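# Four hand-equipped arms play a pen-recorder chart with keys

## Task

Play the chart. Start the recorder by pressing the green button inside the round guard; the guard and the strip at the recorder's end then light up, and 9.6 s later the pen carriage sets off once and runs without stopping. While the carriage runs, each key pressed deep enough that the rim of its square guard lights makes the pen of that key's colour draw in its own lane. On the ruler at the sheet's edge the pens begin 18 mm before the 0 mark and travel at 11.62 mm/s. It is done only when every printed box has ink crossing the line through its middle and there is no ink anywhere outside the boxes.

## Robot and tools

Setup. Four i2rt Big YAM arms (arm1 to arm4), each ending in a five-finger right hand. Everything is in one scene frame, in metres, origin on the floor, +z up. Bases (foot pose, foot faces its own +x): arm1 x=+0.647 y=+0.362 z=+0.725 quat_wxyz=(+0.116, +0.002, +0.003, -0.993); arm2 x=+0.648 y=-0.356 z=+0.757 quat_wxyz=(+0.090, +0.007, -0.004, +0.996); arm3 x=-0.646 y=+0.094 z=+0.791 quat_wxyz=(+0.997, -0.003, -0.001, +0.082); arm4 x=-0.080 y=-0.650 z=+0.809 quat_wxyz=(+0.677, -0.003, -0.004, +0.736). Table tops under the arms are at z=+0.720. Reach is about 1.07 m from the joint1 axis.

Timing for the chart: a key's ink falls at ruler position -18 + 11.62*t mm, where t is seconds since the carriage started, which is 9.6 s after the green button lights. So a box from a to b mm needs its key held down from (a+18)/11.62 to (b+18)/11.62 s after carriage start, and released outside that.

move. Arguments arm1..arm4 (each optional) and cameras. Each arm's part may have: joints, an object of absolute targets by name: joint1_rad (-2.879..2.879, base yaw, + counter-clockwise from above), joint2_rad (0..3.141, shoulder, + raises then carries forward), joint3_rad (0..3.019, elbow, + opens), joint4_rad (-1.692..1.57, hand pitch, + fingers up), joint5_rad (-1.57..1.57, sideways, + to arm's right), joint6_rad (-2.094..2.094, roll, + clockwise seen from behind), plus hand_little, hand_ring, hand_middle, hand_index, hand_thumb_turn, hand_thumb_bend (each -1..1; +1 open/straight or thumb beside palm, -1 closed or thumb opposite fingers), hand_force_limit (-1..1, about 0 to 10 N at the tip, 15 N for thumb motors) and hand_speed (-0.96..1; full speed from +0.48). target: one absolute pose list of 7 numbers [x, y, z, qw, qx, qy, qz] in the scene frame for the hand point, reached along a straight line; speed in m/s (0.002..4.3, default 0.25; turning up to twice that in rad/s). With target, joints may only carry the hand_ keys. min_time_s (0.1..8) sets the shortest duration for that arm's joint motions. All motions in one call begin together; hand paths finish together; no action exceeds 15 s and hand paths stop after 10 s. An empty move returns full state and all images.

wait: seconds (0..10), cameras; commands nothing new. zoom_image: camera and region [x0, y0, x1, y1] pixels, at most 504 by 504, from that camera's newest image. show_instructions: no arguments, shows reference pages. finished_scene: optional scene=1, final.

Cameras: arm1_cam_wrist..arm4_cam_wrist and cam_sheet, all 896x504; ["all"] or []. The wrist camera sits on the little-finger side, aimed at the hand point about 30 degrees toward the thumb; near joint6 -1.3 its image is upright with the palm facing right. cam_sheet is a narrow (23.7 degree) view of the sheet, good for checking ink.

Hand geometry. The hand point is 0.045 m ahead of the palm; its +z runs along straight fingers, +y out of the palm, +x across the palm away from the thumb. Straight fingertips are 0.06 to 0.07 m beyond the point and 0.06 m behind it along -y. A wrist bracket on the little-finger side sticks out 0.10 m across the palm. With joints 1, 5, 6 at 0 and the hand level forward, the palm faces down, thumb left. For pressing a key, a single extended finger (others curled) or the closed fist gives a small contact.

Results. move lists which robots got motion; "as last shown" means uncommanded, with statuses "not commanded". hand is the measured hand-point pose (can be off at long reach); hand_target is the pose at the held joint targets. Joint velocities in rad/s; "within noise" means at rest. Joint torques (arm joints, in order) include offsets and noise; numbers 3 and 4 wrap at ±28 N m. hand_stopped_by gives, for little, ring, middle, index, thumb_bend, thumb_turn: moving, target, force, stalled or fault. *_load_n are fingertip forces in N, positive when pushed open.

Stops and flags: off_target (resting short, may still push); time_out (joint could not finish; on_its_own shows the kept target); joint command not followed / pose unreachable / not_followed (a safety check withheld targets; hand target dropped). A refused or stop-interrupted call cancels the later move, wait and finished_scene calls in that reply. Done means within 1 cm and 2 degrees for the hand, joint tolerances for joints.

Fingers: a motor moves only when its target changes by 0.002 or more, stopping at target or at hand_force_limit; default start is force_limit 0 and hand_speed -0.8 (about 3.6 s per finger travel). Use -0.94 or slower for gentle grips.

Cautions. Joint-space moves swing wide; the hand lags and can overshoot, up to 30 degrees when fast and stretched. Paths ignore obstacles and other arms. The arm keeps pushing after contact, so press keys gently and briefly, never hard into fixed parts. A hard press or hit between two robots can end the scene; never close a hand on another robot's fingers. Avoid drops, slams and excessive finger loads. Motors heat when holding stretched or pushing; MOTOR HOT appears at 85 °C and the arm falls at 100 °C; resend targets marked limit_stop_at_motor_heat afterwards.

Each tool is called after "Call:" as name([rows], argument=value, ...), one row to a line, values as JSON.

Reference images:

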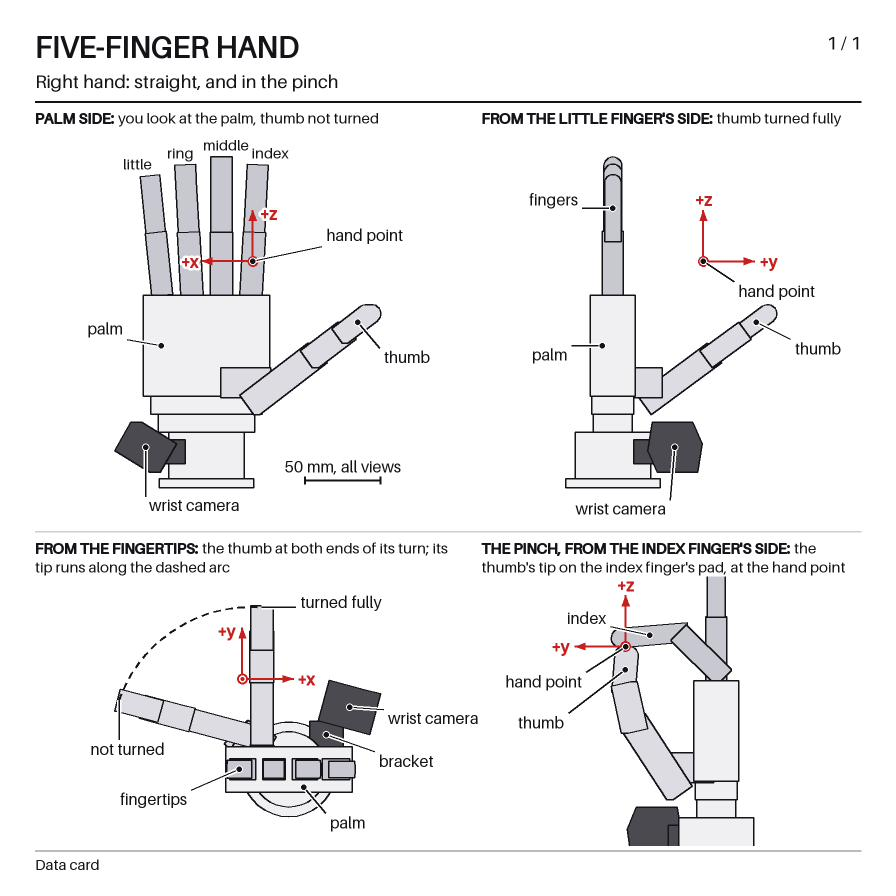

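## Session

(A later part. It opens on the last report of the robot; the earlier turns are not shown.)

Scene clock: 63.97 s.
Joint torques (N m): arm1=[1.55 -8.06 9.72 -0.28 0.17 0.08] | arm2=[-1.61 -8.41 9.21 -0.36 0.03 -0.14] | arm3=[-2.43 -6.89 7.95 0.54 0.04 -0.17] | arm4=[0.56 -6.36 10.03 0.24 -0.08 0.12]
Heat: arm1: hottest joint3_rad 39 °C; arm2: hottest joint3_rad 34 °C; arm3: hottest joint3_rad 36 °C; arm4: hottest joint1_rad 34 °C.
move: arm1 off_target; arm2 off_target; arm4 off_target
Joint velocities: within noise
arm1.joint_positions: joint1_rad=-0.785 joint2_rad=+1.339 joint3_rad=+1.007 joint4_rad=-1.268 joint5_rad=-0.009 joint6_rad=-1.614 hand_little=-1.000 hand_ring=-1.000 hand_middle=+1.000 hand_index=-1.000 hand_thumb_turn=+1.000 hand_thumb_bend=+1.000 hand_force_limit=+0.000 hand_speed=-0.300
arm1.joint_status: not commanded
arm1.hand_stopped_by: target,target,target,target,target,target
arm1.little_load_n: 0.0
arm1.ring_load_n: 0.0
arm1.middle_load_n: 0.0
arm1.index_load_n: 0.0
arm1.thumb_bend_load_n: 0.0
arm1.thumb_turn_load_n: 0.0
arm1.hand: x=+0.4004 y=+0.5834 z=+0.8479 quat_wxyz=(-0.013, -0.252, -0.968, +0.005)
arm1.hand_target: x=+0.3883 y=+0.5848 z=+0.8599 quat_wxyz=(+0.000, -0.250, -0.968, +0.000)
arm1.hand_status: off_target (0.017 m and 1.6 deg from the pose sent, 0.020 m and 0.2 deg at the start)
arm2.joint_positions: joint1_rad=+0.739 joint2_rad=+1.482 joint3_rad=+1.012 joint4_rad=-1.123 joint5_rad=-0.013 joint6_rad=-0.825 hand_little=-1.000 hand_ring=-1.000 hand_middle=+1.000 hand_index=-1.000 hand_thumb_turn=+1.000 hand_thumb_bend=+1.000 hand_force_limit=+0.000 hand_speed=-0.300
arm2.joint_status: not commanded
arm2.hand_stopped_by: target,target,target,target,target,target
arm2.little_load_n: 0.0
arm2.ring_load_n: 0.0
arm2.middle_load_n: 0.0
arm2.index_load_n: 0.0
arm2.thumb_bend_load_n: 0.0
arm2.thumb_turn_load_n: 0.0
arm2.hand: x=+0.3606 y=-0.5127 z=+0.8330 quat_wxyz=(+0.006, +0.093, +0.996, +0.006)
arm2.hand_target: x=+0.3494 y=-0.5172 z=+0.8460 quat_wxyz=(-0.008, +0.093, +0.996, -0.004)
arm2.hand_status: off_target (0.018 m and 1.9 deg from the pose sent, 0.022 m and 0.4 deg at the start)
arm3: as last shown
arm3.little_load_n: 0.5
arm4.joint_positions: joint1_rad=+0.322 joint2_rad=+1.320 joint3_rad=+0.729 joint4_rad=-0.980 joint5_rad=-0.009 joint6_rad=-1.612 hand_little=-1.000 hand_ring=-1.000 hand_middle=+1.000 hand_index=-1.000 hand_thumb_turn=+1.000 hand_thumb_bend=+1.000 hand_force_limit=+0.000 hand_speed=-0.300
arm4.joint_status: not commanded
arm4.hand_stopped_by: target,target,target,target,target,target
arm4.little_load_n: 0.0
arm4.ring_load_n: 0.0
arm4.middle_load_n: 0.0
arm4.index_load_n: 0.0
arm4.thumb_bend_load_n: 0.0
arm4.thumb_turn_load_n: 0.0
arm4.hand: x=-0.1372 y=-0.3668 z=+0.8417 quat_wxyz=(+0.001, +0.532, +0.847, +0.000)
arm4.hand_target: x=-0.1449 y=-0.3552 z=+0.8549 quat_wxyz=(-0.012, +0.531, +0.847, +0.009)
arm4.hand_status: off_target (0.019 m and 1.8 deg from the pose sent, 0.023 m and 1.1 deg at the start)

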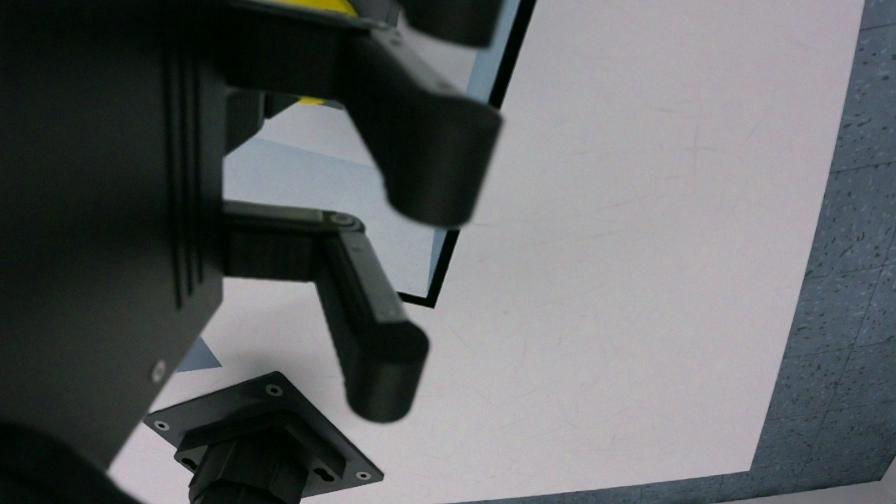

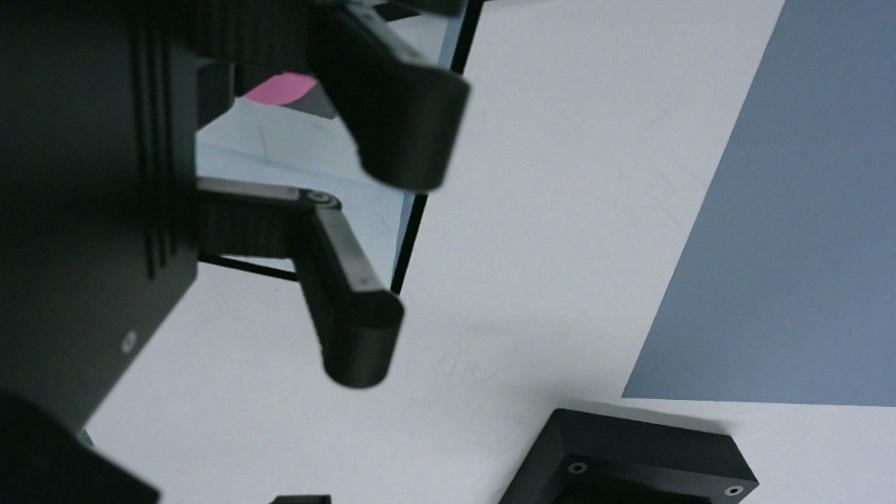

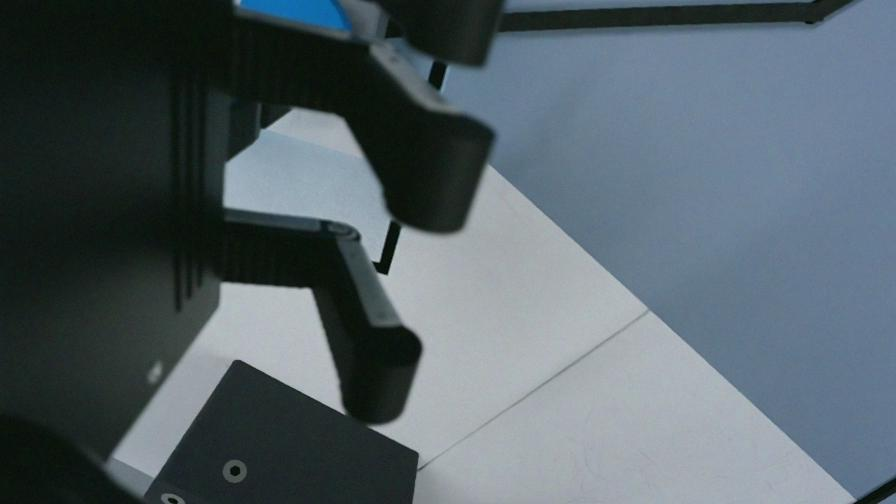

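Call:
move(arm3={"target": [-0.493, 0.308, 0.950, 0, 0.9962, 0.087, 0], "speed": 0.3})

Call:
move(arm3={"target": [-0.239, 0.2733, 0.950, -0.004, 0.9962, 0.087, 0.010], "speed": 0.3})

Call:
move(arm3={"target": [-0.239, 0.2733, 0.864, -0.004, 0.9962, 0.087, 0.008], "speed": 0.2}, arm1={"target": [0.388, 0.585, 0.865, 0, 0.2504, 0.9681, 0], "speed": 0.2}, arm2={"target": [0.349, -0.5175, 0.851, -0.008, 0.0929, 0.9955, -0.004], "speed": 0.2}, arm4={"target": [-0.145, -0.355, 0.860, -0.012, 0.5314, 0.8471, 0.009], "speed": 0.2}, cameras=["arm3_cam_wrist"])

Call:
move(arm1={"target": [0.388, 0.585, 0.822, 0, 0.2504, 0.9681, 0], "speed": 0.2}, arm2={"target": [0.349, -0.5175, 0.806, -0.008, 0.0929, 0.9955, -0.004], "speed": 0.2}, arm3={"target": [-0.239, 0.2733, 0.822, -0.004, 0.9962, 0.087, 0.008], "speed": 0.2}, arm4={"target": [-0.145, -0.355, 0.815, -0.012, 0.5314, 0.8471, 0.009], "speed": 0.2}, cameras=["arm1_cam_wrist", "arm2_cam_wrist", "arm3_cam_wrist", "arm4_cam_wrist"])

Call:
wait(seconds=0.6)

Call:
move(arm1={"target": [0.388, 0.585, 0.865, 0, 0.2504, 0.9681, 0], "speed": 0.2}, arm2={"target": [0.349, -0.5175, 0.851, -0.008, 0.0929, 0.9955, -0.004], "speed": 0.2}, arm3={"target": [-0.239, 0.2733, 0.867, -0.004, 0.9962, 0.087, 0.008], "speed": 0.2}, arm4={"target": [-0.145, -0.355, 0.860, -0.012, 0.5314, 0.8471, 0.009], "speed": 0.2}, cameras=["arm1_cam_wrist", "arm2_cam_wrist", "arm3_cam_wrist", "arm4_cam_wrist"])

Scene clock: 66.33 s.
Joint torques (N m): arm1=[0.62 -6.36 9.73 -0.18 0.19 0.05] | arm2=[-1.55 -8.7 9.35 -0.35 0.04 -0.13] | arm3=[-2.37 -7.18 11.79 -0.18 0.05 -0.17] | arm4=[-0.21 -6.3 9.96 0.17 -0.07 0.06]
Heat: arm1: hottest joint3_rad 39 °C; arm2: hottest joint3_rad 34 °C; arm3: hottest joint3_rad 36 °C; arm4: hottest joint1_rad 34 °C.
move: arm3 off_target
Joint velocities: within noise
arm1, arm2, arm4: as last shown
arm1.little_load_n: 0.5
arm3.joint_positions: joint1_rad=+0.863 joint2_rad=+1.217 joint3_rad=+0.962 joint4_rad=-1.345 joint5_rad=-0.007 joint6_rad=-0.724 hand_little=-1.000 hand_ring=-1.000 hand_middle=+1.000 hand_index=-1.000 hand_thumb_turn=+1.000 hand_thumb_bend=+1.000 hand_force_limit=+0.000 hand_speed=-0.300
arm3.joint_status: not commanded
arm3.hand_stopped_by: target,target,target,target,target,target
arm3.little_load_n: 0.0
arm3.ring_load_n: 0.0
arm3.middle_load_n: 0.0
arm3.index_load_n: 0.0
arm3.thumb_bend_load_n: 0.0
arm3.thumb_turn_load_n: 0.0
arm3.hand: x=-0.5038 y=+0.3011 z=+0.9368 quat_wxyz=(+0.013, +0.996, +0.090, -0.010)
arm3.hand_target: x=-0.4933 y=+0.3077 z=+0.9499 quat_wxyz=(+0.000, +0.996, +0.087, +0.000)
arm3.hand_status: off_target (0.018 m and 1.9 deg from the pose sent, 0.058 m and 0.4 deg at the start)
pictures: none

Scene clock: 68.03 s.
Joint torques (N m): arm1=[0.32 -7.24 9.62 -0.12 0.16 0] | arm2=[-1.73 -8.53 9.28 -0.43 0.03 -0.13] | arm3=[-1.38 -12.92 12.51 -0.23 -0.07 -0.15] | arm4=[0.62 -5.48 9.8 0.09 -0.03 0.12]
Heat: arm1: hottest joint3_rad 39 °C; arm2: hottest joint3_rad 34 °C; arm3: hottest joint3_rad 36 °C; arm4: hottest joint1_rad 34 °C.
move: arm3 off_target
Joint velocities: within noise
arm1, arm2, arm4: as last shown
arm1.little_load_n: 0.0
arm3.joint_positions: joint1_rad=+0.353 joint2_rad=+1.629 joint3_rad=+1.381 joint4_rad=-1.338 joint5_rad=-0.004 joint6_rad=-1.218 hand_little=-1.000 hand_ring=-1.000 hand_middle=+1.000 hand_index=-1.000 hand_thumb_turn=+1.000 hand_thumb_bend=+1.000 hand_force_limit=+0.000 hand_speed=-0.300
arm3.joint_status: not commanded
arm3.hand_stopped_by: target,target,target,target,target,target
arm3.little_load_n: 0.0
arm3.ring_load_n: 0.0
arm3.middle_load_n: 0.0
arm3.index_load_n: 0.0
arm3.thumb_bend_load_n: 0.0
arm3.thumb_turn_load_n: 0.0
arm3.hand: x=-0.2523 y=+0.2669 z=+0.9340 quat_wxyz=(+0.005, +0.997, +0.082, -0.007)
arm3.hand_target: x=-0.2396 y=+0.2729 z=+0.9500 quat_wxyz=(-0.004, +0.996, +0.087, +0.010)
arm3.hand_status: off_target (0.022 m and 2.3 deg from the pose sent, 0.267 m and 3.1 deg at the start)
pictures: none

Scene clock: 69.13 s.
Joint torques (N m): arm1=[0.56 -7.59 10.51 -0.13 0.18 0.04] | arm2=[-2.26 -9.05 9.88 -0.47 0.03 -0.13] | arm3=[-1.61 -14.74 8.28 0.47 -0.07 -0.16] | arm4=[0.44 -6.24 10.59 0.14 -0.04 0.09]
Heat: arm1: hottest joint3_rad 39 °C; arm2: hottest joint3_rad 34 °C; arm3: hottest joint3_rad 36 °C; arm4: hottest joint1_rad 34 °C.
move: arm1 off_target; arm2 off_target; arm3 done; arm4 off_target
Joint velocities: within noise
arm1.joint_positions: joint1_rad=-0.785 joint2_rad=+1.339 joint3_rad=+1.007 joint4_rad=-1.282 joint5_rad=-0.009 joint6_rad=-1.614 hand_little=-1.000 hand_ring=-1.000 hand_middle=+1.000 hand_index=-1.000 hand_thumb_turn=+1.000 hand_thumb_bend=+1.000 hand_force_limit=+0.000 hand_speed=-0.300
arm1.joint_status: not commanded
arm1.hand_stopped_by: target,target,target,target,target,target
arm1.little_load_n: 0.0
arm1.ring_load_n: 0.0
arm1.middle_load_n: 0.0
arm1.index_load_n: 0.0
arm1.thumb_bend_load_n: 0.0
arm1.thumb_turn_load_n: 0.0
arm1.hand: x=+0.4037 y=+0.5815 z=+0.8484 quat_wxyz=(-0.020, -0.252, -0.967, +0.007)
arm1.hand_target: x=+0.3886 y=+0.5846 z=+0.8649 quat_wxyz=(+0.000, -0.250, -0.968, +0.000)
arm1.hand_status: off_target (0.023 m and 2.4 deg from the pose sent, 0.021 m and 1.7 deg at the start)
arm2.joint_positions: joint1_rad=+0.739 joint2_rad=+1.482 joint3_rad=+1.012 joint4_rad=-1.137 joint5_rad=-0.013 joint6_rad=-0.825 hand_little=-1.000 hand_ring=-1.000 hand_middle=+1.000 hand_index=-1.000 hand_thumb_turn=+1.000 hand_thumb_bend=+1.000 hand_force_limit=+0.000 hand_speed=-0.300
arm2.joint_status: not commanded
arm2.hand_stopped_by: target,target,target,target,target,target
arm2.little_load_n: 0.0
arm2.ring_load_n: 0.0
arm2.middle_load_n: 0.0
arm2.index_load_n: 0.0
arm2.thumb_bend_load_n: 0.0
arm2.thumb_turn_load_n: 0.0
arm2.hand: x=+0.3637 y=-0.5108 z=+0.8339 quat_wxyz=(+0.011, +0.094, +0.996, +0.010)
arm2.hand_target: x=+0.3496 y=-0.5171 z=+0.8510 quat_wxyz=(-0.008, +0.093, +0.996, -0.004)
arm2.hand_status: off_target (0.024 m and 2.7 deg from the pose sent, 0.022 m and 1.9 deg at the start)
arm3.joint_positions: joint1_rad=+0.353 joint2_rad=+1.711 joint3_rad=+1.278 joint4_rad=-1.145 joint5_rad=-0.005 joint6_rad=-1.218 hand_little=-1.000 hand_ring=-1.000 hand_middle=+1.000 hand_index=-1.000 hand_thumb_turn=+1.000 hand_thumb_bend=+1.000 hand_force_limit=+0.000 hand_speed=-0.300
arm3.joint_status: not commanded
arm3.hand_stopped_by: target,target,target,target,target,target
arm3.little_load_n: 0.0
arm3.ring_load_n: 0.5
arm3.middle_load_n: 0.0
arm3.index_load_n: 0.0
arm3.thumb_bend_load_n: 0.0
arm3.thumb_turn_load_n: 0.0
arm3.hand: x=-0.2445 y=+0.2711 z=+0.8587 quat_wxyz=(+0.002, +0.997, +0.082, -0.003)
arm3.hand_target: x=-0.2391 y=+0.2732 z=+0.8641 quat_wxyz=(-0.004, +0.996, +0.087, +0.008)
arm3.hand_status: done (0.008 m and 1.6 deg from the pose sent, 0.072 m and 2.1 deg at the start)
arm4.joint_positions: joint1_rad=+0.322 joint2_rad=+1.317 joint3_rad=+0.729 joint4_rad=-0.996 joint5_rad=-0.009 joint6_rad=-1.612 hand_little=-1.000 hand_ring=-1.000 hand_middle=+1.000 hand_index=-1.000 hand_thumb_turn=+1.000 hand_thumb_bend=+1.000 hand_force_limit=+0.000 hand_speed=-0.300
arm4.joint_status: not commanded
arm4.hand_stopped_by: target,target,target,target,target,target
arm4.little_load_n: 0.0
arm4.ring_load_n: 0.0
arm4.middle_load_n: 0.0
arm4.index_load_n: 0.0
arm4.thumb_bend_load_n: 0.0
arm4.thumb_turn_load_n: 0.0
arm4.hand: x=-0.1356 y=-0.3704 z=+0.8431 quat_wxyz=(+0.006, +0.532, +0.847, -0.004)
arm4.hand_target: x=-0.1448 y=-0.3554 z=+0.8598 quat_wxyz=(-0.012, +0.531, +0.847, +0.009)
arm4.hand_status: off_target (0.025 m and 2.5 deg from the pose sent, 0.023 m and 1.8 deg at the start)

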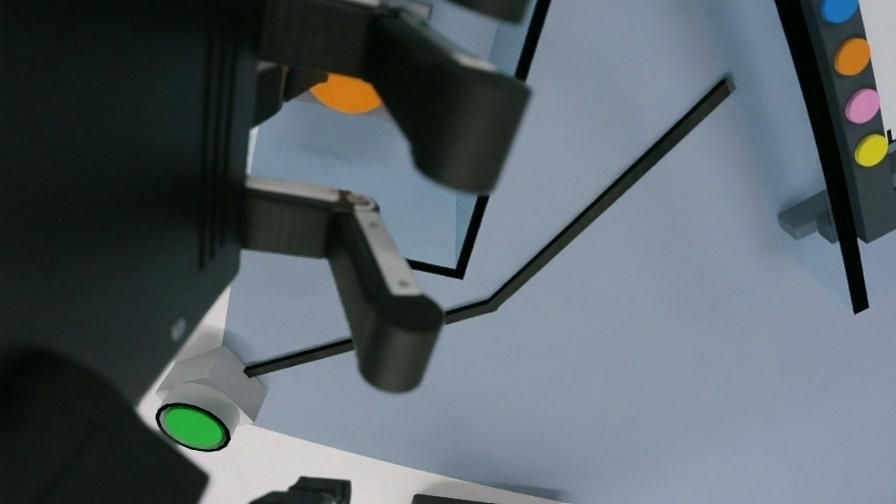

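Scene clock: 70.10 s.
Joint torques (N m): arm1=[0.97 -5.01 5.48 1.91 0.17 0.05] | arm2=[-1.61 -4.95 5.83 1.62 0.24 -0.11] | arm3=[-1.55 -11.16 6.49 1.43 0.15 -0.14] | arm4=[0.26 -2.14 5.68 3 -0.02 0.1]
Heat: arm1: hottest joint3_rad 39 °C; arm2: hottest joint3_rad 34 °C; arm3: hottest joint3_rad 36 °C; arm4: hottest joint1_rad 34 °C.
move: arm1 off_target; arm2 off_target; arm3 off_target; arm4 off_target
Joint velocities: within noise
arm1.joint_positions: joint1_rad=-0.785 joint2_rad=+1.340 joint3_rad=+0.992 joint4_rad=-1.219 joint5_rad=-0.009 joint6_rad=-1.614 hand_little=-1.000 hand_ring=-1.000 hand_middle=+1.000 hand_index=-1.000 hand_thumb_turn=+1.000 hand_thumb_bend=+1.000 hand_force_limit=+0.000 hand_speed=-0.300
arm1.joint_status: not commanded
arm1.hand_stopped_by: target,target,target,target,target,target
arm1.little_load_n: 0.0
arm1.ring_load_n: 0.0
arm1.middle_load_n: 0.0
arm1.index_load_n: 0.0
arm1.thumb_bend_load_n: -0.5
arm1.thumb_turn_load_n: 0.0
arm1.hand: x=+0.3943 y=+0.5873 z=+0.8410 quat_wxyz=(+0.002, -0.252, -0.968, +0.000)
arm1.hand_target: x=+0.3889 y=+0.5845 z=+0.8228 quat_wxyz=(+0.000, -0.250, -0.968, +0.000)
arm1.hand_status: off_target (0.020 m and 0.3 deg from the pose sent, 0.031 m and 2.4 deg at the start)
arm2.joint_positions: joint1_rad=+0.739 joint2_rad=+1.484 joint3_rad=+0.997 joint4_rad=-1.059 joint5_rad=-0.018 joint6_rad=-0.825 hand_little=-1.000 hand_ring=-1.000 hand_middle=+1.000 hand_index=-1.000 hand_thumb_turn=+1.000 hand_thumb_bend=+1.000 hand_force_limit=+0.000 hand_speed=-0.300
arm2.joint_status: not commanded
arm2.hand_stopped_by: target,target,target,target,target,target
arm2.little_load_n: 0.0
arm2.ring_load_n: 0.0
arm2.middle_load_n: -2.0
arm2.index_load_n: 0.0
arm2.thumb_bend_load_n: 0.0
arm2.thumb_turn_load_n: 0.0
arm2.hand: x=+0.3522 y=-0.5191 z=+0.8239 quat_wxyz=(-0.011, +0.093, +0.996, -0.010)
arm2.hand_target: x=+0.3498 y=-0.5172 z=+0.8068 quat_wxyz=(-0.008, +0.093, +0.996, -0.004)
arm2.hand_status: off_target (0.018 m and 0.8 deg from the pose sent, 0.032 m and 2.7 deg at the start)
arm3.joint_positions: joint1_rad=+0.353 joint2_rad=+1.721 joint3_rad=+1.241 joint4_rad=-1.061 joint5_rad=-0.012 joint6_rad=-1.218 hand_little=-1.000 hand_ring=-1.000 hand_middle=+1.000 hand_index=-1.000 hand_thumb_turn=+1.000 hand_thumb_bend=+1.000 hand_force_limit=+0.000 hand_speed=-0.300
arm3.joint_status: not commanded
arm3.hand_stopped_by: target,target,target,target,target,target
arm3.little_load_n: 0.0
arm3.ring_load_n: 0.0
arm3.middle_load_n: -0.5
arm3.index_load_n: 0.0
arm3.thumb_bend_load_n: 0.0
arm3.thumb_turn_load_n: 0.0
arm3.hand: x=-0.2401 y=+0.2751 z=+0.8394 quat_wxyz=(-0.009, +0.996, +0.082, +0.012)
arm3.hand_target: x=-0.2395 y=+0.2730 z=+0.8225 quat_wxyz=(-0.004, +0.996, +0.087, +0.008)
arm3.hand_status: off_target (0.018 m and 0.9 deg from the pose sent, 0.037 m and 1.6 deg at the start)
arm4.joint_positions: joint1_rad=+0.322 joint2_rad=+1.342 joint3_rad=+0.726 joint4_rad=-0.933 joint5_rad=-0.010 joint6_rad=-1.612 hand_little=-1.000 hand_ring=-1.000 hand_middle=+1.000 hand_index=-1.000 hand_thumb_turn=+1.000 hand_thumb_bend=+1.000 hand_force_limit=+0.000 hand_speed=-0.300
arm4.joint_status: not commanded
arm4.hand_stopped_by: target,target,target,target,target,target
arm4.little_load_n: 0.0
arm4.ring_load_n: 0.0
arm4.middle_load_n: 0.0
arm4.index_load_n: 0.0
arm4.thumb_bend_load_n: 0.0
arm4.thumb_turn_load_n: 0.0
arm4.hand: x=-0.1406 y=-0.3590 z=+0.8335 quat_wxyz=(-0.008, +0.532, +0.846, +0.005)
arm4.hand_target: x=-0.1447 y=-0.3561 z=+0.8165 quat_wxyz=(-0.012, +0.531, +0.847, +0.009)
arm4.hand_status: off_target (0.019 m and 0.6 deg from the pose sent, 0.033 m and 2.5 deg at the start)

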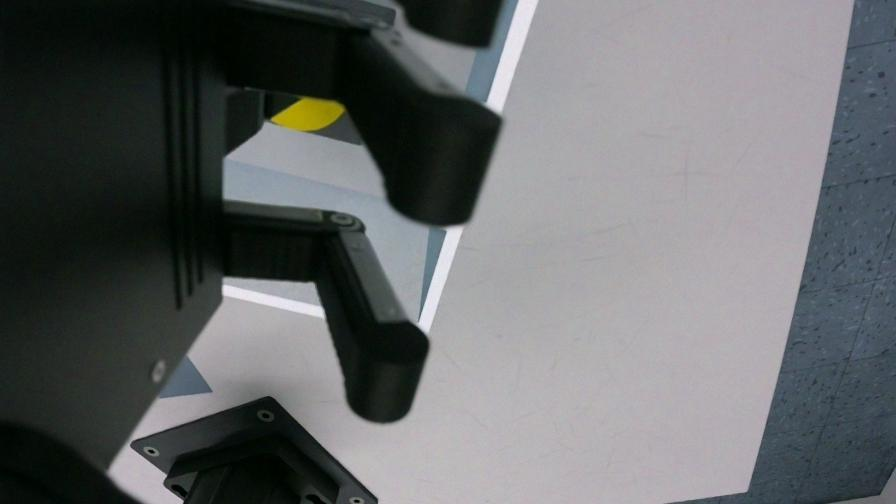

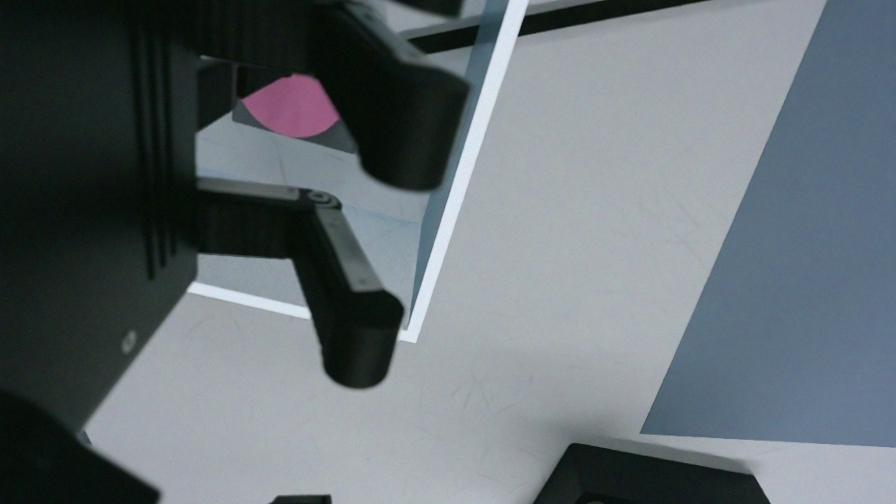

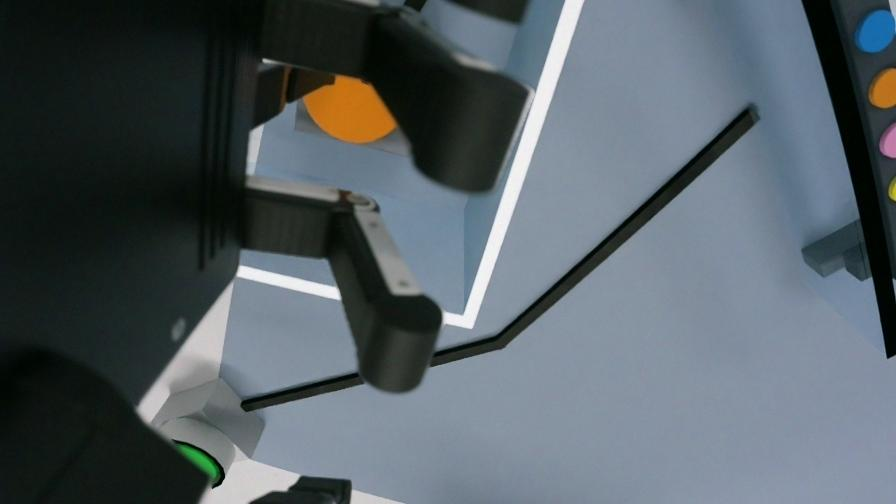

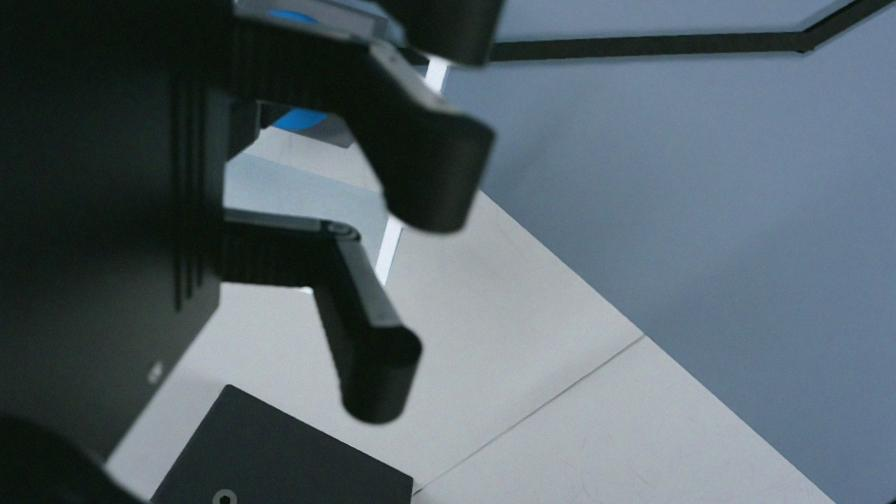

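Scene clock: 70.70 s.
Joint torques (N m): arm1=[0.5 -5.25 5.23 1.66 0.15 0.06] | arm2=[-1.9 -5.13 5.85 1.63 0.22 -0.11] | arm3=[-1.49 -11.16 6.43 1.32 0.15 -0.15] | arm4=[0.44 -2.26 5.59 2.93 -0.06 0.11]
Heat: arm1: hottest joint3_rad 39 °C; arm2: hottest joint3_rad 34 °C; arm3: hottest joint3_rad 36 °C; arm4: hottest joint1_rad 34 °C.
Joint velocities: within noise
arm1.joint_positions: joint1_rad=-0.785 joint2_rad=+1.340 joint3_rad=+0.992 joint4_rad=-1.219 joint5_rad=-0.009 joint6_rad=-1.614 hand_little=-1.000 hand_ring=-1.000 hand_middle=+1.000 hand_index=-1.000 hand_thumb_turn=+1.000 hand_thumb_bend=+1.000 hand_force_limit=+0.000 hand_speed=-0.300
arm1.joint_status: not commanded
arm1.hand_stopped_by: target,target,target,target,target,target
arm1.little_load_n: 0.0
arm1.ring_load_n: 0.0
arm1.middle_load_n: 0.0
arm1.index_load_n: 0.0
arm1.thumb_bend_load_n: 0.0
arm1.thumb_turn_load_n: 0.0
arm1.hand: x=+0.3943 y=+0.5873 z=+0.8410 quat_wxyz=(+0.002, -0.252, -0.968, +0.000)
arm1.hand_target: x=+0.3889 y=+0.5845 z=+0.8228 quat_wxyz=(+0.000, -0.250, -0.968, +0.000)
arm1.hand_status: off_target (0.020 m and 0.3 deg from the pose sent, 0.031 m and 2.4 deg at the start)
arm2.joint_positions: joint1_rad=+0.739 joint2_rad=+1.484 joint3_rad=+0.997 joint4_rad=-1.059 joint5_rad=-0.018 joint6_rad=-0.825 hand_little=-1.000 hand_ring=-1.000 hand_middle=+1.000 hand_index=-1.000 hand_thumb_turn=+1.000 hand_thumb_bend=+1.000 hand_force_limit=+0.000 hand_speed=-0.300
arm2.joint_status: not commanded
arm2.hand_stopped_by: target,target,target,target,target,target
arm2.little_load_n: 0.0
arm2.ring_load_n: 0.0
arm2.middle_load_n: -2.0
arm2.index_load_n: 0.0
arm2.thumb_bend_load_n: 0.0
arm2.thumb_turn_load_n: 0.0
arm2.hand: x=+0.3522 y=-0.5191 z=+0.8239 quat_wxyz=(-0.011, +0.093, +0.996, -0.010)
arm2.hand_target: x=+0.3498 y=-0.5172 z=+0.8068 quat_wxyz=(-0.008, +0.093, +0.996, -0.004)
arm2.hand_status: off_target (0.018 m and 0.8 deg from the pose sent, 0.032 m and 2.7 deg at the start)
arm3.joint_positions: joint1_rad=+0.353 joint2_rad=+1.721 joint3_rad=+1.241 joint4_rad=-1.061 joint5_rad=-0.012 joint6_rad=-1.218 hand_little=-1.000 hand_ring=-1.000 hand_middle=+1.000 hand_index=-1.000 hand_thumb_turn=+1.000 hand_thumb_bend=+1.000 hand_force_limit=+0.000 hand_speed=-0.300
arm3.joint_status: not commanded
arm3.hand_stopped_by: target,target,target,target,target,target
arm3.little_load_n: 0.0
arm3.ring_load_n: 0.5
arm3.middle_load_n: 0.0
arm3.index_load_n: 0.0
arm3.thumb_bend_load_n: 0.0
arm3.thumb_turn_load_n: 0.0
arm3.hand: x=-0.2401 y=+0.2751 z=+0.8394 quat_wxyz=(-0.009, +0.996, +0.082, +0.012)
arm3.hand_target: x=-0.2395 y=+0.2730 z=+0.8225 quat_wxyz=(-0.004, +0.996, +0.087, +0.008)
arm3.hand_status: off_target (0.018 m and 0.9 deg from the pose sent, 0.037 m and 1.6 deg at the start)
arm4.joint_positions: joint1_rad=+0.322 joint2_rad=+1.342 joint3_rad=+0.726 joint4_rad=-0.933 joint5_rad=-0.010 joint6_rad=-1.612 hand_little=-1.000 hand_ring=-1.000 hand_middle=+1.000 hand_index=-1.000 hand_thumb_turn=+1.000 hand_thumb_bend=+1.000 hand_force_limit=+0.000 hand_speed=-0.300
arm4.joint_status: not commanded
arm4.hand_stopped_by: target,target,target,target,target,target
arm4.little_load_n: 0.0
arm4.ring_load_n: 0.0
arm4.middle_load_n: 0.0
arm4.index_load_n: 0.0
arm4.thumb_bend_load_n: 0.0
arm4.thumb_turn_load_n: 0.0
arm4.hand: x=-0.1406 y=-0.3590 z=+0.8335 quat_wxyz=(-0.008, +0.532, +0.846, +0.005)
arm4.hand_target: x=-0.1447 y=-0.3561 z=+0.8165 quat_wxyz=(-0.012, +0.531, +0.847, +0.009)
arm4.hand_status: off_target (0.019 m and 0.6 deg from the pose sent, 0.033 m and 2.5 deg at the start)
wait: 0.60 s; at rest by 0.27 s
pictures: none

Scene clock: 71.67 s.
Joint torques (N m): arm1=[0.85 -7.65 10.1 -0.36 0.19 0.04] | arm2=[-1.73 -9.05 9.68 -0.51 0.06 -0.13] | arm3=[-0.85 -14.51 10.92 -0.16 0.03 -0.13] | arm4=[0.15 -6.24 10.3 0.05 -0.04 0.07]
Heat: arm1: hottest joint3_rad 39 °C; arm2: hottest joint3_rad 34 °C; arm3: hottest joint3_rad 36 °C; arm4: hottest joint1_rad 34 °C.
move: arm1 off_target; arm2 off_target; arm3 off_target; arm4 off_target
Joint velocities: within noise
arm1.joint_positions: joint1_rad=-0.785 joint2_rad=+1.339 joint3_rad=+1.010 joint4_rad=-1.282 joint5_rad=-0.009 joint6_rad=-1.614 hand_little=-1.000 hand_ring=-1.000 hand_middle=+1.000 hand_index=-1.000 hand_thumb_turn=+1.000 hand_thumb_bend=+1.000 hand_force_limit=+0.000 hand_speed=-0.300
arm1.joint_status: not commanded
arm1.hand_stopped_by: target,target,target,target,target,target
arm1.little_load_n: 0.0
arm1.ring_load_n: 0.0
arm1.middle_load_n: 0.0
arm1.index_load_n: 0.0
arm1.thumb_bend_load_n: 0.0
arm1.thumb_turn_load_n: 0.0
arm1.hand: x=+0.4028 y=+0.5820 z=+0.8493 quat_wxyz=(-0.019, -0.252, -0.967, +0.006)
arm1.hand_target: x=+0.3885 y=+0.5847 z=+0.8649 quat_wxyz=(+0.000, -0.250, -0.968, +0.000)
arm1.hand_status: off_target (0.022 m and 2.3 deg from the pose sent, 0.025 m and 0.3 deg at the start)
arm2.joint_positions: joint1_rad=+0.739 joint2_rad=+1.482 joint3_rad=+1.016 joint4_rad=-1.137 joint5_rad=-0.013 joint6_rad=-0.825 hand_little=-1.000 hand_ring=-1.000 hand_middle=+1.000 hand_index=-1.000 hand_thumb_turn=+1.000 hand_thumb_bend=+1.000 hand_force_limit=+0.000 hand_speed=-0.300
arm2.joint_status: not commanded
arm2.hand_stopped_by: target,target,target,target,target,target
arm2.little_load_n: 0.0
arm2.ring_load_n: 0.0
arm2.middle_load_n: 0.0
arm2.index_load_n: 0.0
arm2.thumb_bend_load_n: 0.0
arm2.thumb_turn_load_n: 0.0
arm2.hand: x=+0.3624 y=-0.5115 z=+0.8347 quat_wxyz=(+0.010, +0.094, +0.996, +0.009)
arm2.hand_target: x=+0.3495 y=-0.5172 z=+0.8509 quat_wxyz=(-0.008, +0.093, +0.996, -0.004)
arm2.hand_status: off_target (0.022 m and 2.5 deg from the pose sent, 0.027 m and 0.8 deg at the start)
arm3.joint_positions: joint1_rad=+0.353 joint2_rad=+1.711 joint3_rad=+1.250 joint4_rad=-1.133 joint5_rad=-0.009 joint6_rad=-1.218 hand_little=-1.000 hand_ring=-1.000 hand_middle=+1.000 hand_index=-1.000 hand_thumb_turn=+1.000 hand_thumb_bend=+1.000 hand_force_limit=+0.000 hand_speed=-0.300
arm3.joint_status: not commanded
arm3.hand_stopped_by: target,target,target,target,target,target
arm3.little_load_n: 0.0
arm3.ring_load_n: 0.0
arm3.middle_load_n: 0.0
arm3.index_load_n: 0.0
arm3.thumb_bend_load_n: 0.0
arm3.thumb_turn_load_n: 0.0
arm3.hand: x=-0.2525 y=+0.2673 z=+0.8496 quat_wxyz=(+0.004, +0.997, +0.082, -0.011)
arm3.hand_target: x=-0.2394 y=+0.2730 z=+0.8672 quat_wxyz=(-0.004, +0.996, +0.087, +0.008)
arm3.hand_status: off_target (0.023 m and 2.5 deg from the pose sent, 0.028 m and 0.9 deg at the start)
arm4.joint_positions: joint1_rad=+0.322 joint2_rad=+1.315 joint3_rad=+0.732 joint4_rad=-0.996 joint5_rad=-0.010 joint6_rad=-1.612 hand_little=-1.000 hand_ring=-1.000 hand_middle=+1.000 hand_index=-1.000 hand_thumb_turn=+1.000 hand_thumb_bend=+1.000 hand_force_limit=+0.000 hand_speed=-0.300
arm4.joint_status: not commanded
arm4.hand_stopped_by: target,target,target,target,target,target
arm4.little_load_n: 0.0
arm4.ring_load_n: 0.0
arm4.middle_load_n: 0.0
arm4.index_load_n: 0.0
arm4.thumb_bend_load_n: 0.0
arm4.thumb_turn_load_n: 0.0
arm4.hand: x=-0.1364 y=-0.3690 z=+0.8443 quat_wxyz=(+0.004, +0.532, +0.846, -0.003)
arm4.hand_target: x=-0.1448 y=-0.3554 z=+0.8598 quat_wxyz=(-0.012, +0.531, +0.847, +0.009)
arm4.hand_status: off_target (0.023 m and 2.3 deg from the pose sent, 0.027 m and 0.6 deg at the start)

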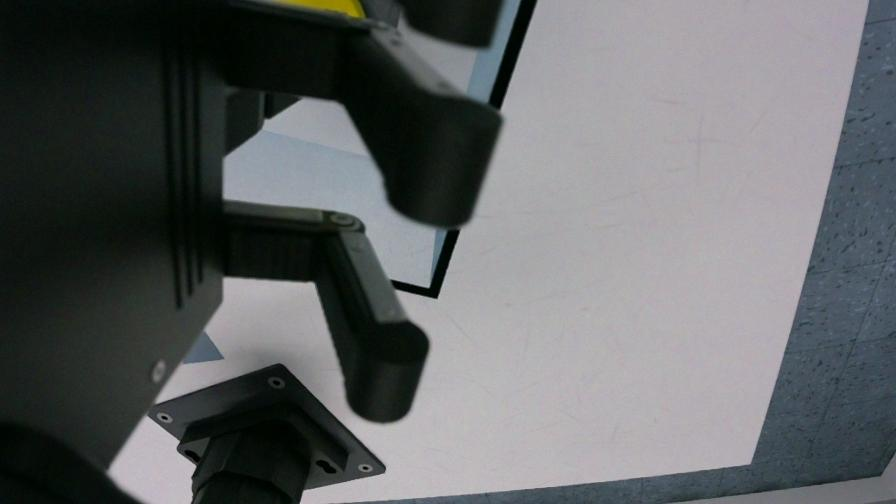

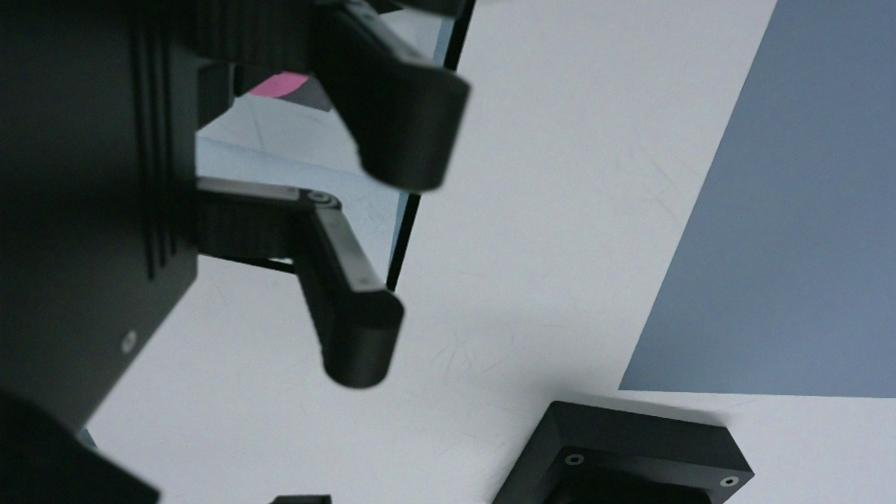

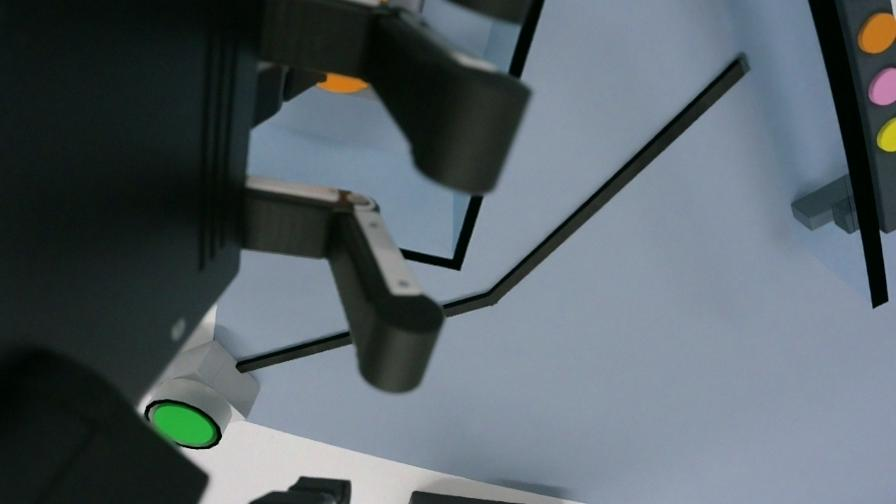

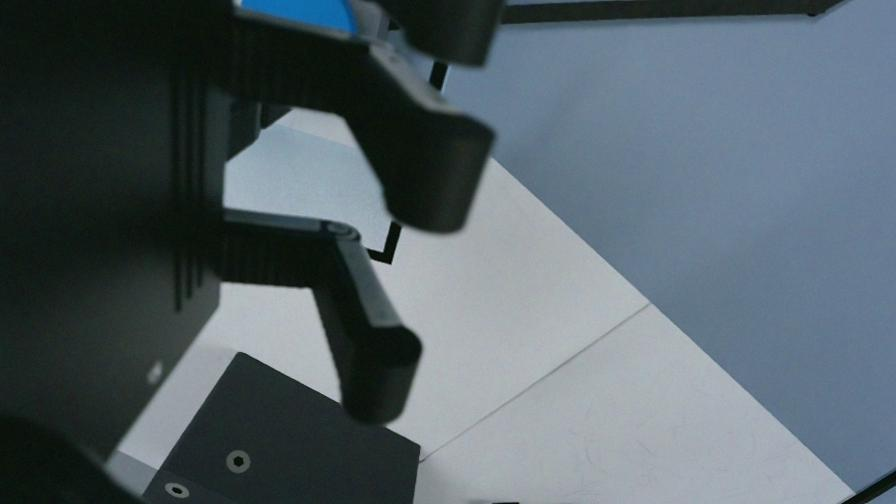

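Call:
move(arm3={"target": [-0.239, 0.2733, 0.950, -0.004, 0.9962, 0.087, 0.010], "speed": 0.3})

Call:
move(arm3={"target": [-0.493, 0.308, 0.950, 0, 0.9962, 0.087, 0], "speed": 0.3})

Call:
move(arm3={"target": [-0.492, 0.307, 0.882, 0, 0.9962, 0.087, 0], "speed": 0.2}, cameras=["arm3_cam_wrist", "cam_sheet"])

Call:
zoom_image(camera="arm3_cam_wrist", region=[230, 20, 430, 160])

Scene clock: 73.30 s.
Joint torques (N m): arm1=[1.2 -7.82 10.17 -0.29 0.19 0.02] | arm2=[-1.85 -9.17 9.65 -0.43 0.05 -0.12] | arm3=[-1.44 -12.98 11.36 -0.2 0.06 -0.15] | arm4=[0.21 -6.42 10.28 0.09 -0.04 0.08]
Heat: arm1: hottest joint3_rad 40 °C; arm2: hottest joint3_rad 34 °C; arm3: hottest joint3_rad 36 °C; arm4: hottest joint3_rad 35 °C.
move: arm3 off_target
Joint velocities: within noise
arm1, arm2, arm4: as last shown
arm3.joint_positions: joint1_rad=+0.353 joint2_rad=+1.627 joint3_rad=+1.395 joint4_rad=-1.338 joint5_rad=-0.007 joint6_rad=-1.219 hand_little=-1.000 hand_ring=-1.000 hand_middle=+1.000 hand_index=-1.000 hand_thumb_turn=+1.000 hand_thumb_bend=+1.000 hand_force_limit=+0.000 hand_speed=-0.300
arm3.joint_status: not commanded
arm3.hand_stopped_by: target,target,target,target,target,target
arm3.little_load_n: 0.5
arm3.ring_load_n: 0.0
arm3.middle_load_n: 0.0
arm3.index_load_n: 0.0
arm3.thumb_bend_load_n: 0.0
arm3.thumb_turn_load_n: 0.0
arm3.hand: x=-0.2484 y=+0.2700 z=+0.9394 quat_wxyz=(+0.000, +0.997, +0.083, +0.000)
arm3.hand_target: x=-0.2393 y=+0.2731 z=+0.9500 quat_wxyz=(-0.004, +0.996, +0.087, +0.010)
arm3.hand_status: off_target (0.015 m and 1.3 deg from the pose sent, 0.102 m and 2.7 deg at the start)
arm4.ring_load_n: 0.5
pictures: none

Scene clock: 75.10 s.
Joint torques (N m): arm1=[0.5 -7.82 10.33 -0.4 0.14 0.06] | arm2=[-1.73 -9.11 9.7 -0.38 0.02 -0.14] | arm3=[-1.08 -7.82 8.43 -0.12 0.04 0.11] | arm4=[0.38 -5.95 10.32 -0.02 -0.01 0.09]
Heat: arm1: hottest joint3_rad 40 °C; arm2: hottest joint3_rad 34 °C; arm3: hottest joint3_rad 36 °C; arm4: hottest joint3_rad 35 °C.
move: arm3 done
Joint velocities: within noise
arm1, arm2, arm4: as last shown
arm1.little_load_n: 0.5
arm2.little_load_n: 0.5
arm3.joint_positions: joint1_rad=+0.842 joint2_rad=+1.222 joint3_rad=+1.003 joint4_rad=-1.346 joint5_rad=-0.008 joint6_rad=-0.747 hand_little=-1.000 hand_ring=-1.000 hand_middle=+1.000 hand_index=-1.000 hand_thumb_turn=+1.000 hand_thumb_bend=+1.000 hand_force_limit=+0.000 hand_speed=-0.300
arm3.joint_status: not commanded
arm3.hand_stopped_by: target,target,target,target,target,target
arm3.little_load_n: 0.0
arm3.ring_load_n: 0.0
arm3.middle_load_n: 0.0
arm3.index_load_n: 0.0
arm3.thumb_bend_load_n: 0.0
arm3.thumb_turn_load_n: 0.0
arm3.hand: x=-0.4906 y=+0.3098 z=+0.9478 quat_wxyz=(-0.001, +0.996, +0.091, -0.001)
arm3.hand_target: x=-0.4929 y=+0.3080 z=+0.9500 quat_wxyz=(+0.000, +0.996, +0.087, +0.000)
arm3.hand_status: done (0.004 m and 0.5 deg from the pose sent, 0.248 m and 0.5 deg at the start)
arm4.ring_load_n: 0.0
pictures: none

Scene clock: 76.13 s.
Joint torques (N m): arm1=[0.56 -7.88 10.1 -0.03 0.19 0.04] | arm2=[-1.73 -9.11 9.65 -0.38 0.03 -0.14] | arm3=[-1.55 -6.95 8.05 0.54 0.06 0.08] | arm4=[0.21 -6.24 10.29 0.13 -0.03 0.08]
Heat: arm1: hottest joint3_rad 40 °C; arm2: hottest joint3_rad 34 °C; arm3: hottest joint3_rad 36 °C; arm4: hottest joint3_rad 35 °C.
move: arm3 done
Joint velocities: within noise
arm1, arm2, arm4: as last shown
arm1.little_load_n: 0.0
arm2.little_load_n: 0.0
arm3.joint_positions: joint1_rad=+0.842 joint2_rad=+1.276 joint3_rad=+0.863 joint4_rad=-1.168 joint5_rad=-0.008 joint6_rad=-0.747 hand_little=-1.000 hand_ring=-1.000 hand_middle=+1.000 hand_index=-1.000 hand_thumb_turn=+1.000 hand_thumb_bend=+1.000 hand_force_limit=+0.000 hand_speed=-0.300
arm3.joint_status: not commanded
arm3.hand_stopped_by: target,target,target,target,target,target
arm3.little_load_n: 0.0
arm3.ring_load_n: 0.0
arm3.middle_load_n: 0.0
arm3.index_load_n: 0.0
arm3.thumb_bend_load_n: 0.0
arm3.thumb_turn_load_n: 0.0
arm3.hand: x=-0.4940 y=+0.3037 z=+0.8816 quat_wxyz=(+0.005, +0.996, +0.091, -0.005)
arm3.hand_target: x=-0.4920 y=+0.3069 z=+0.8820 quat_wxyz=(+0.000, +0.996, +0.087, +0.000)
arm3.hand_status: done (0.004 m and 1.0 deg from the pose sent, 0.066 m and 0.5 deg at the start)

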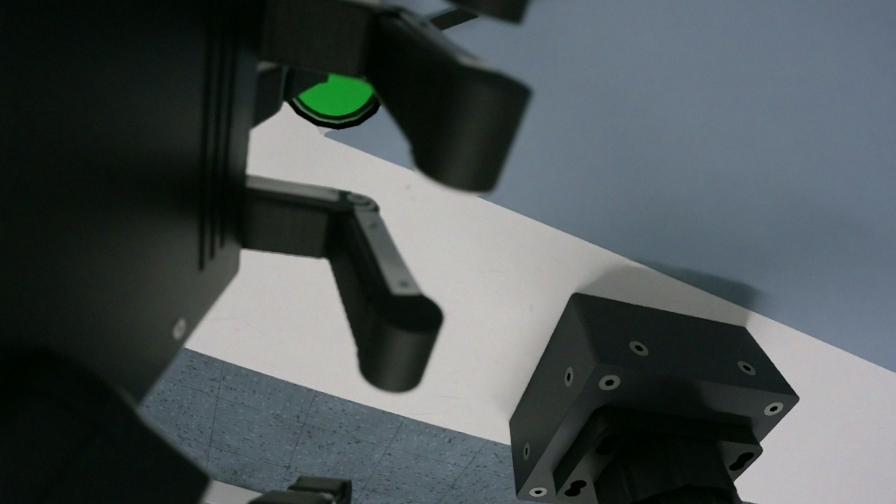

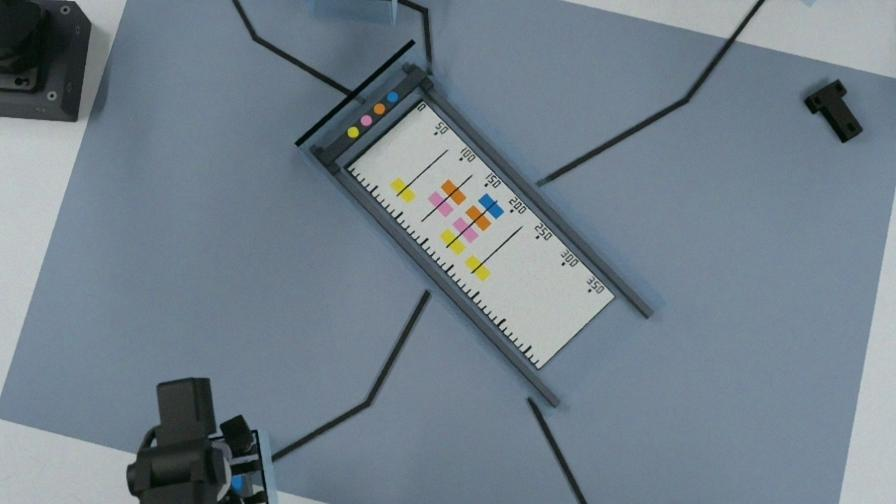

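Scaled by 2.520 from the camera's image (finer frame: 1280x720).

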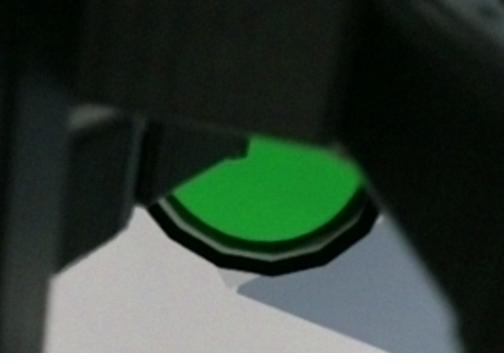

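Call:
move(arm3={"target": [-0.492, 0.307, 0.870, 0, 0.9962, 0.087, 0], "speed": 0.1}, cameras=["arm3_cam_wrist", "cam_sheet"])

Scene clock: 78.17 s.
Joint torques (N m): arm1=[0.67 -7.12 10.19 -0.35 0.2 0.07] | arm2=[-1.85 -8.88 9.65 -0.44 0.04 -0.1] | arm3=[-1.03 -6.48 7.75 0.57 0.05 0.08] | arm4=[0.44 -6.01 10.33 0.01 -0.03 0.07]
Heat: arm1: hottest joint3_rad 40 °C; arm2: hottest joint3_rad 34 °C; arm3: hottest joint3_rad 36 °C; arm4: hottest joint3_rad 36 °C.
move: arm3 done
Joint velocities: within noise
arm1, arm2, arm4: as last shown
arm1.thumb_bend_load_n: -0.5
arm3.joint_positions: joint1_rad=+0.842 joint2_rad=+1.283 joint3_rad=+0.846 joint4_rad=-1.132 joint5_rad=-0.008 joint6_rad=-0.747 hand_little=-1.000 hand_ring=-1.000 hand_middle=+1.000 hand_index=-1.000 hand_thumb_turn=+1.000 hand_thumb_bend=+1.000 hand_force_limit=+0.000 hand_speed=-0.300
arm3.joint_status: not commanded
arm3.hand_stopped_by: target,target,target,target,target,target
arm3.little_load_n: 0.0
arm3.ring_load_n: 0.0
arm3.middle_load_n: 0.0
arm3.index_load_n: 0.0
arm3.thumb_bend_load_n: 0.0
arm3.thumb_turn_load_n: 0.0
arm3.hand: x=-0.4926 y=+0.3058 z=+0.8729 quat_wxyz=(+0.000, +0.996, +0.091, -0.001)
arm3.hand_target: x=-0.4920 y=+0.3070 z=+0.8700 quat_wxyz=(+0.000, +0.996, +0.087, +0.000)
arm3.hand_status: done (0.003 m and 0.5 deg from the pose sent, 0.012 m and 1.0 deg at the start)

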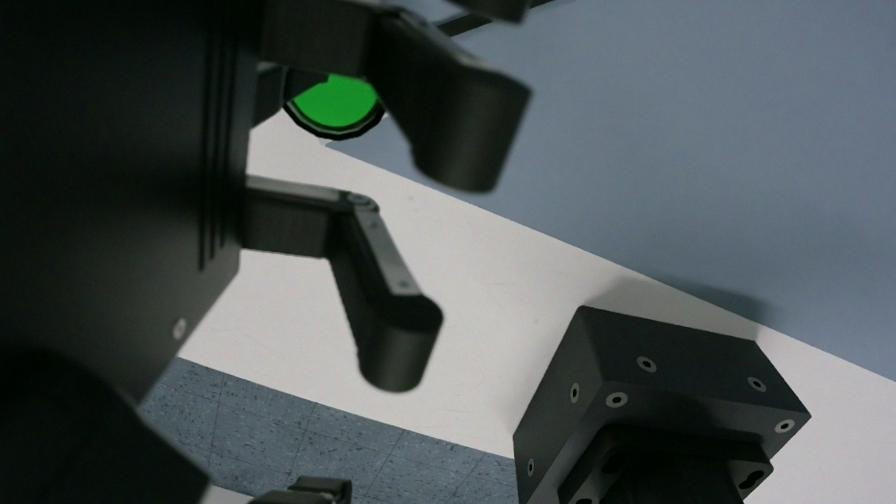

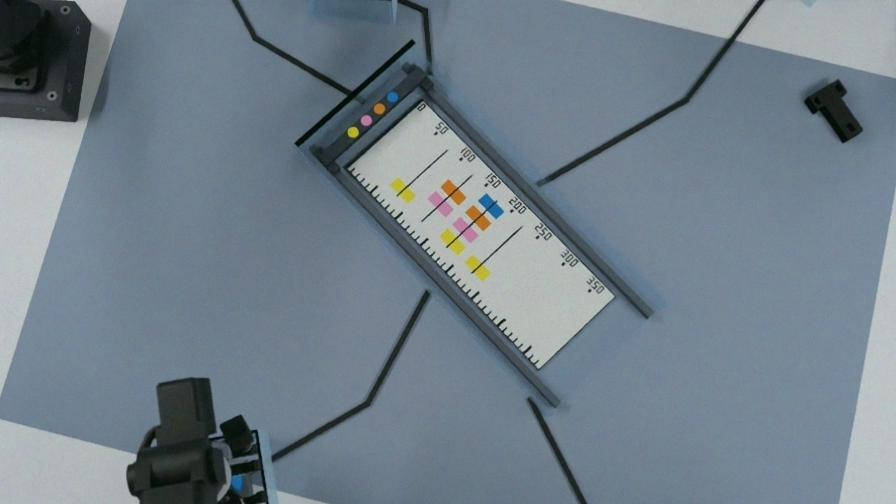

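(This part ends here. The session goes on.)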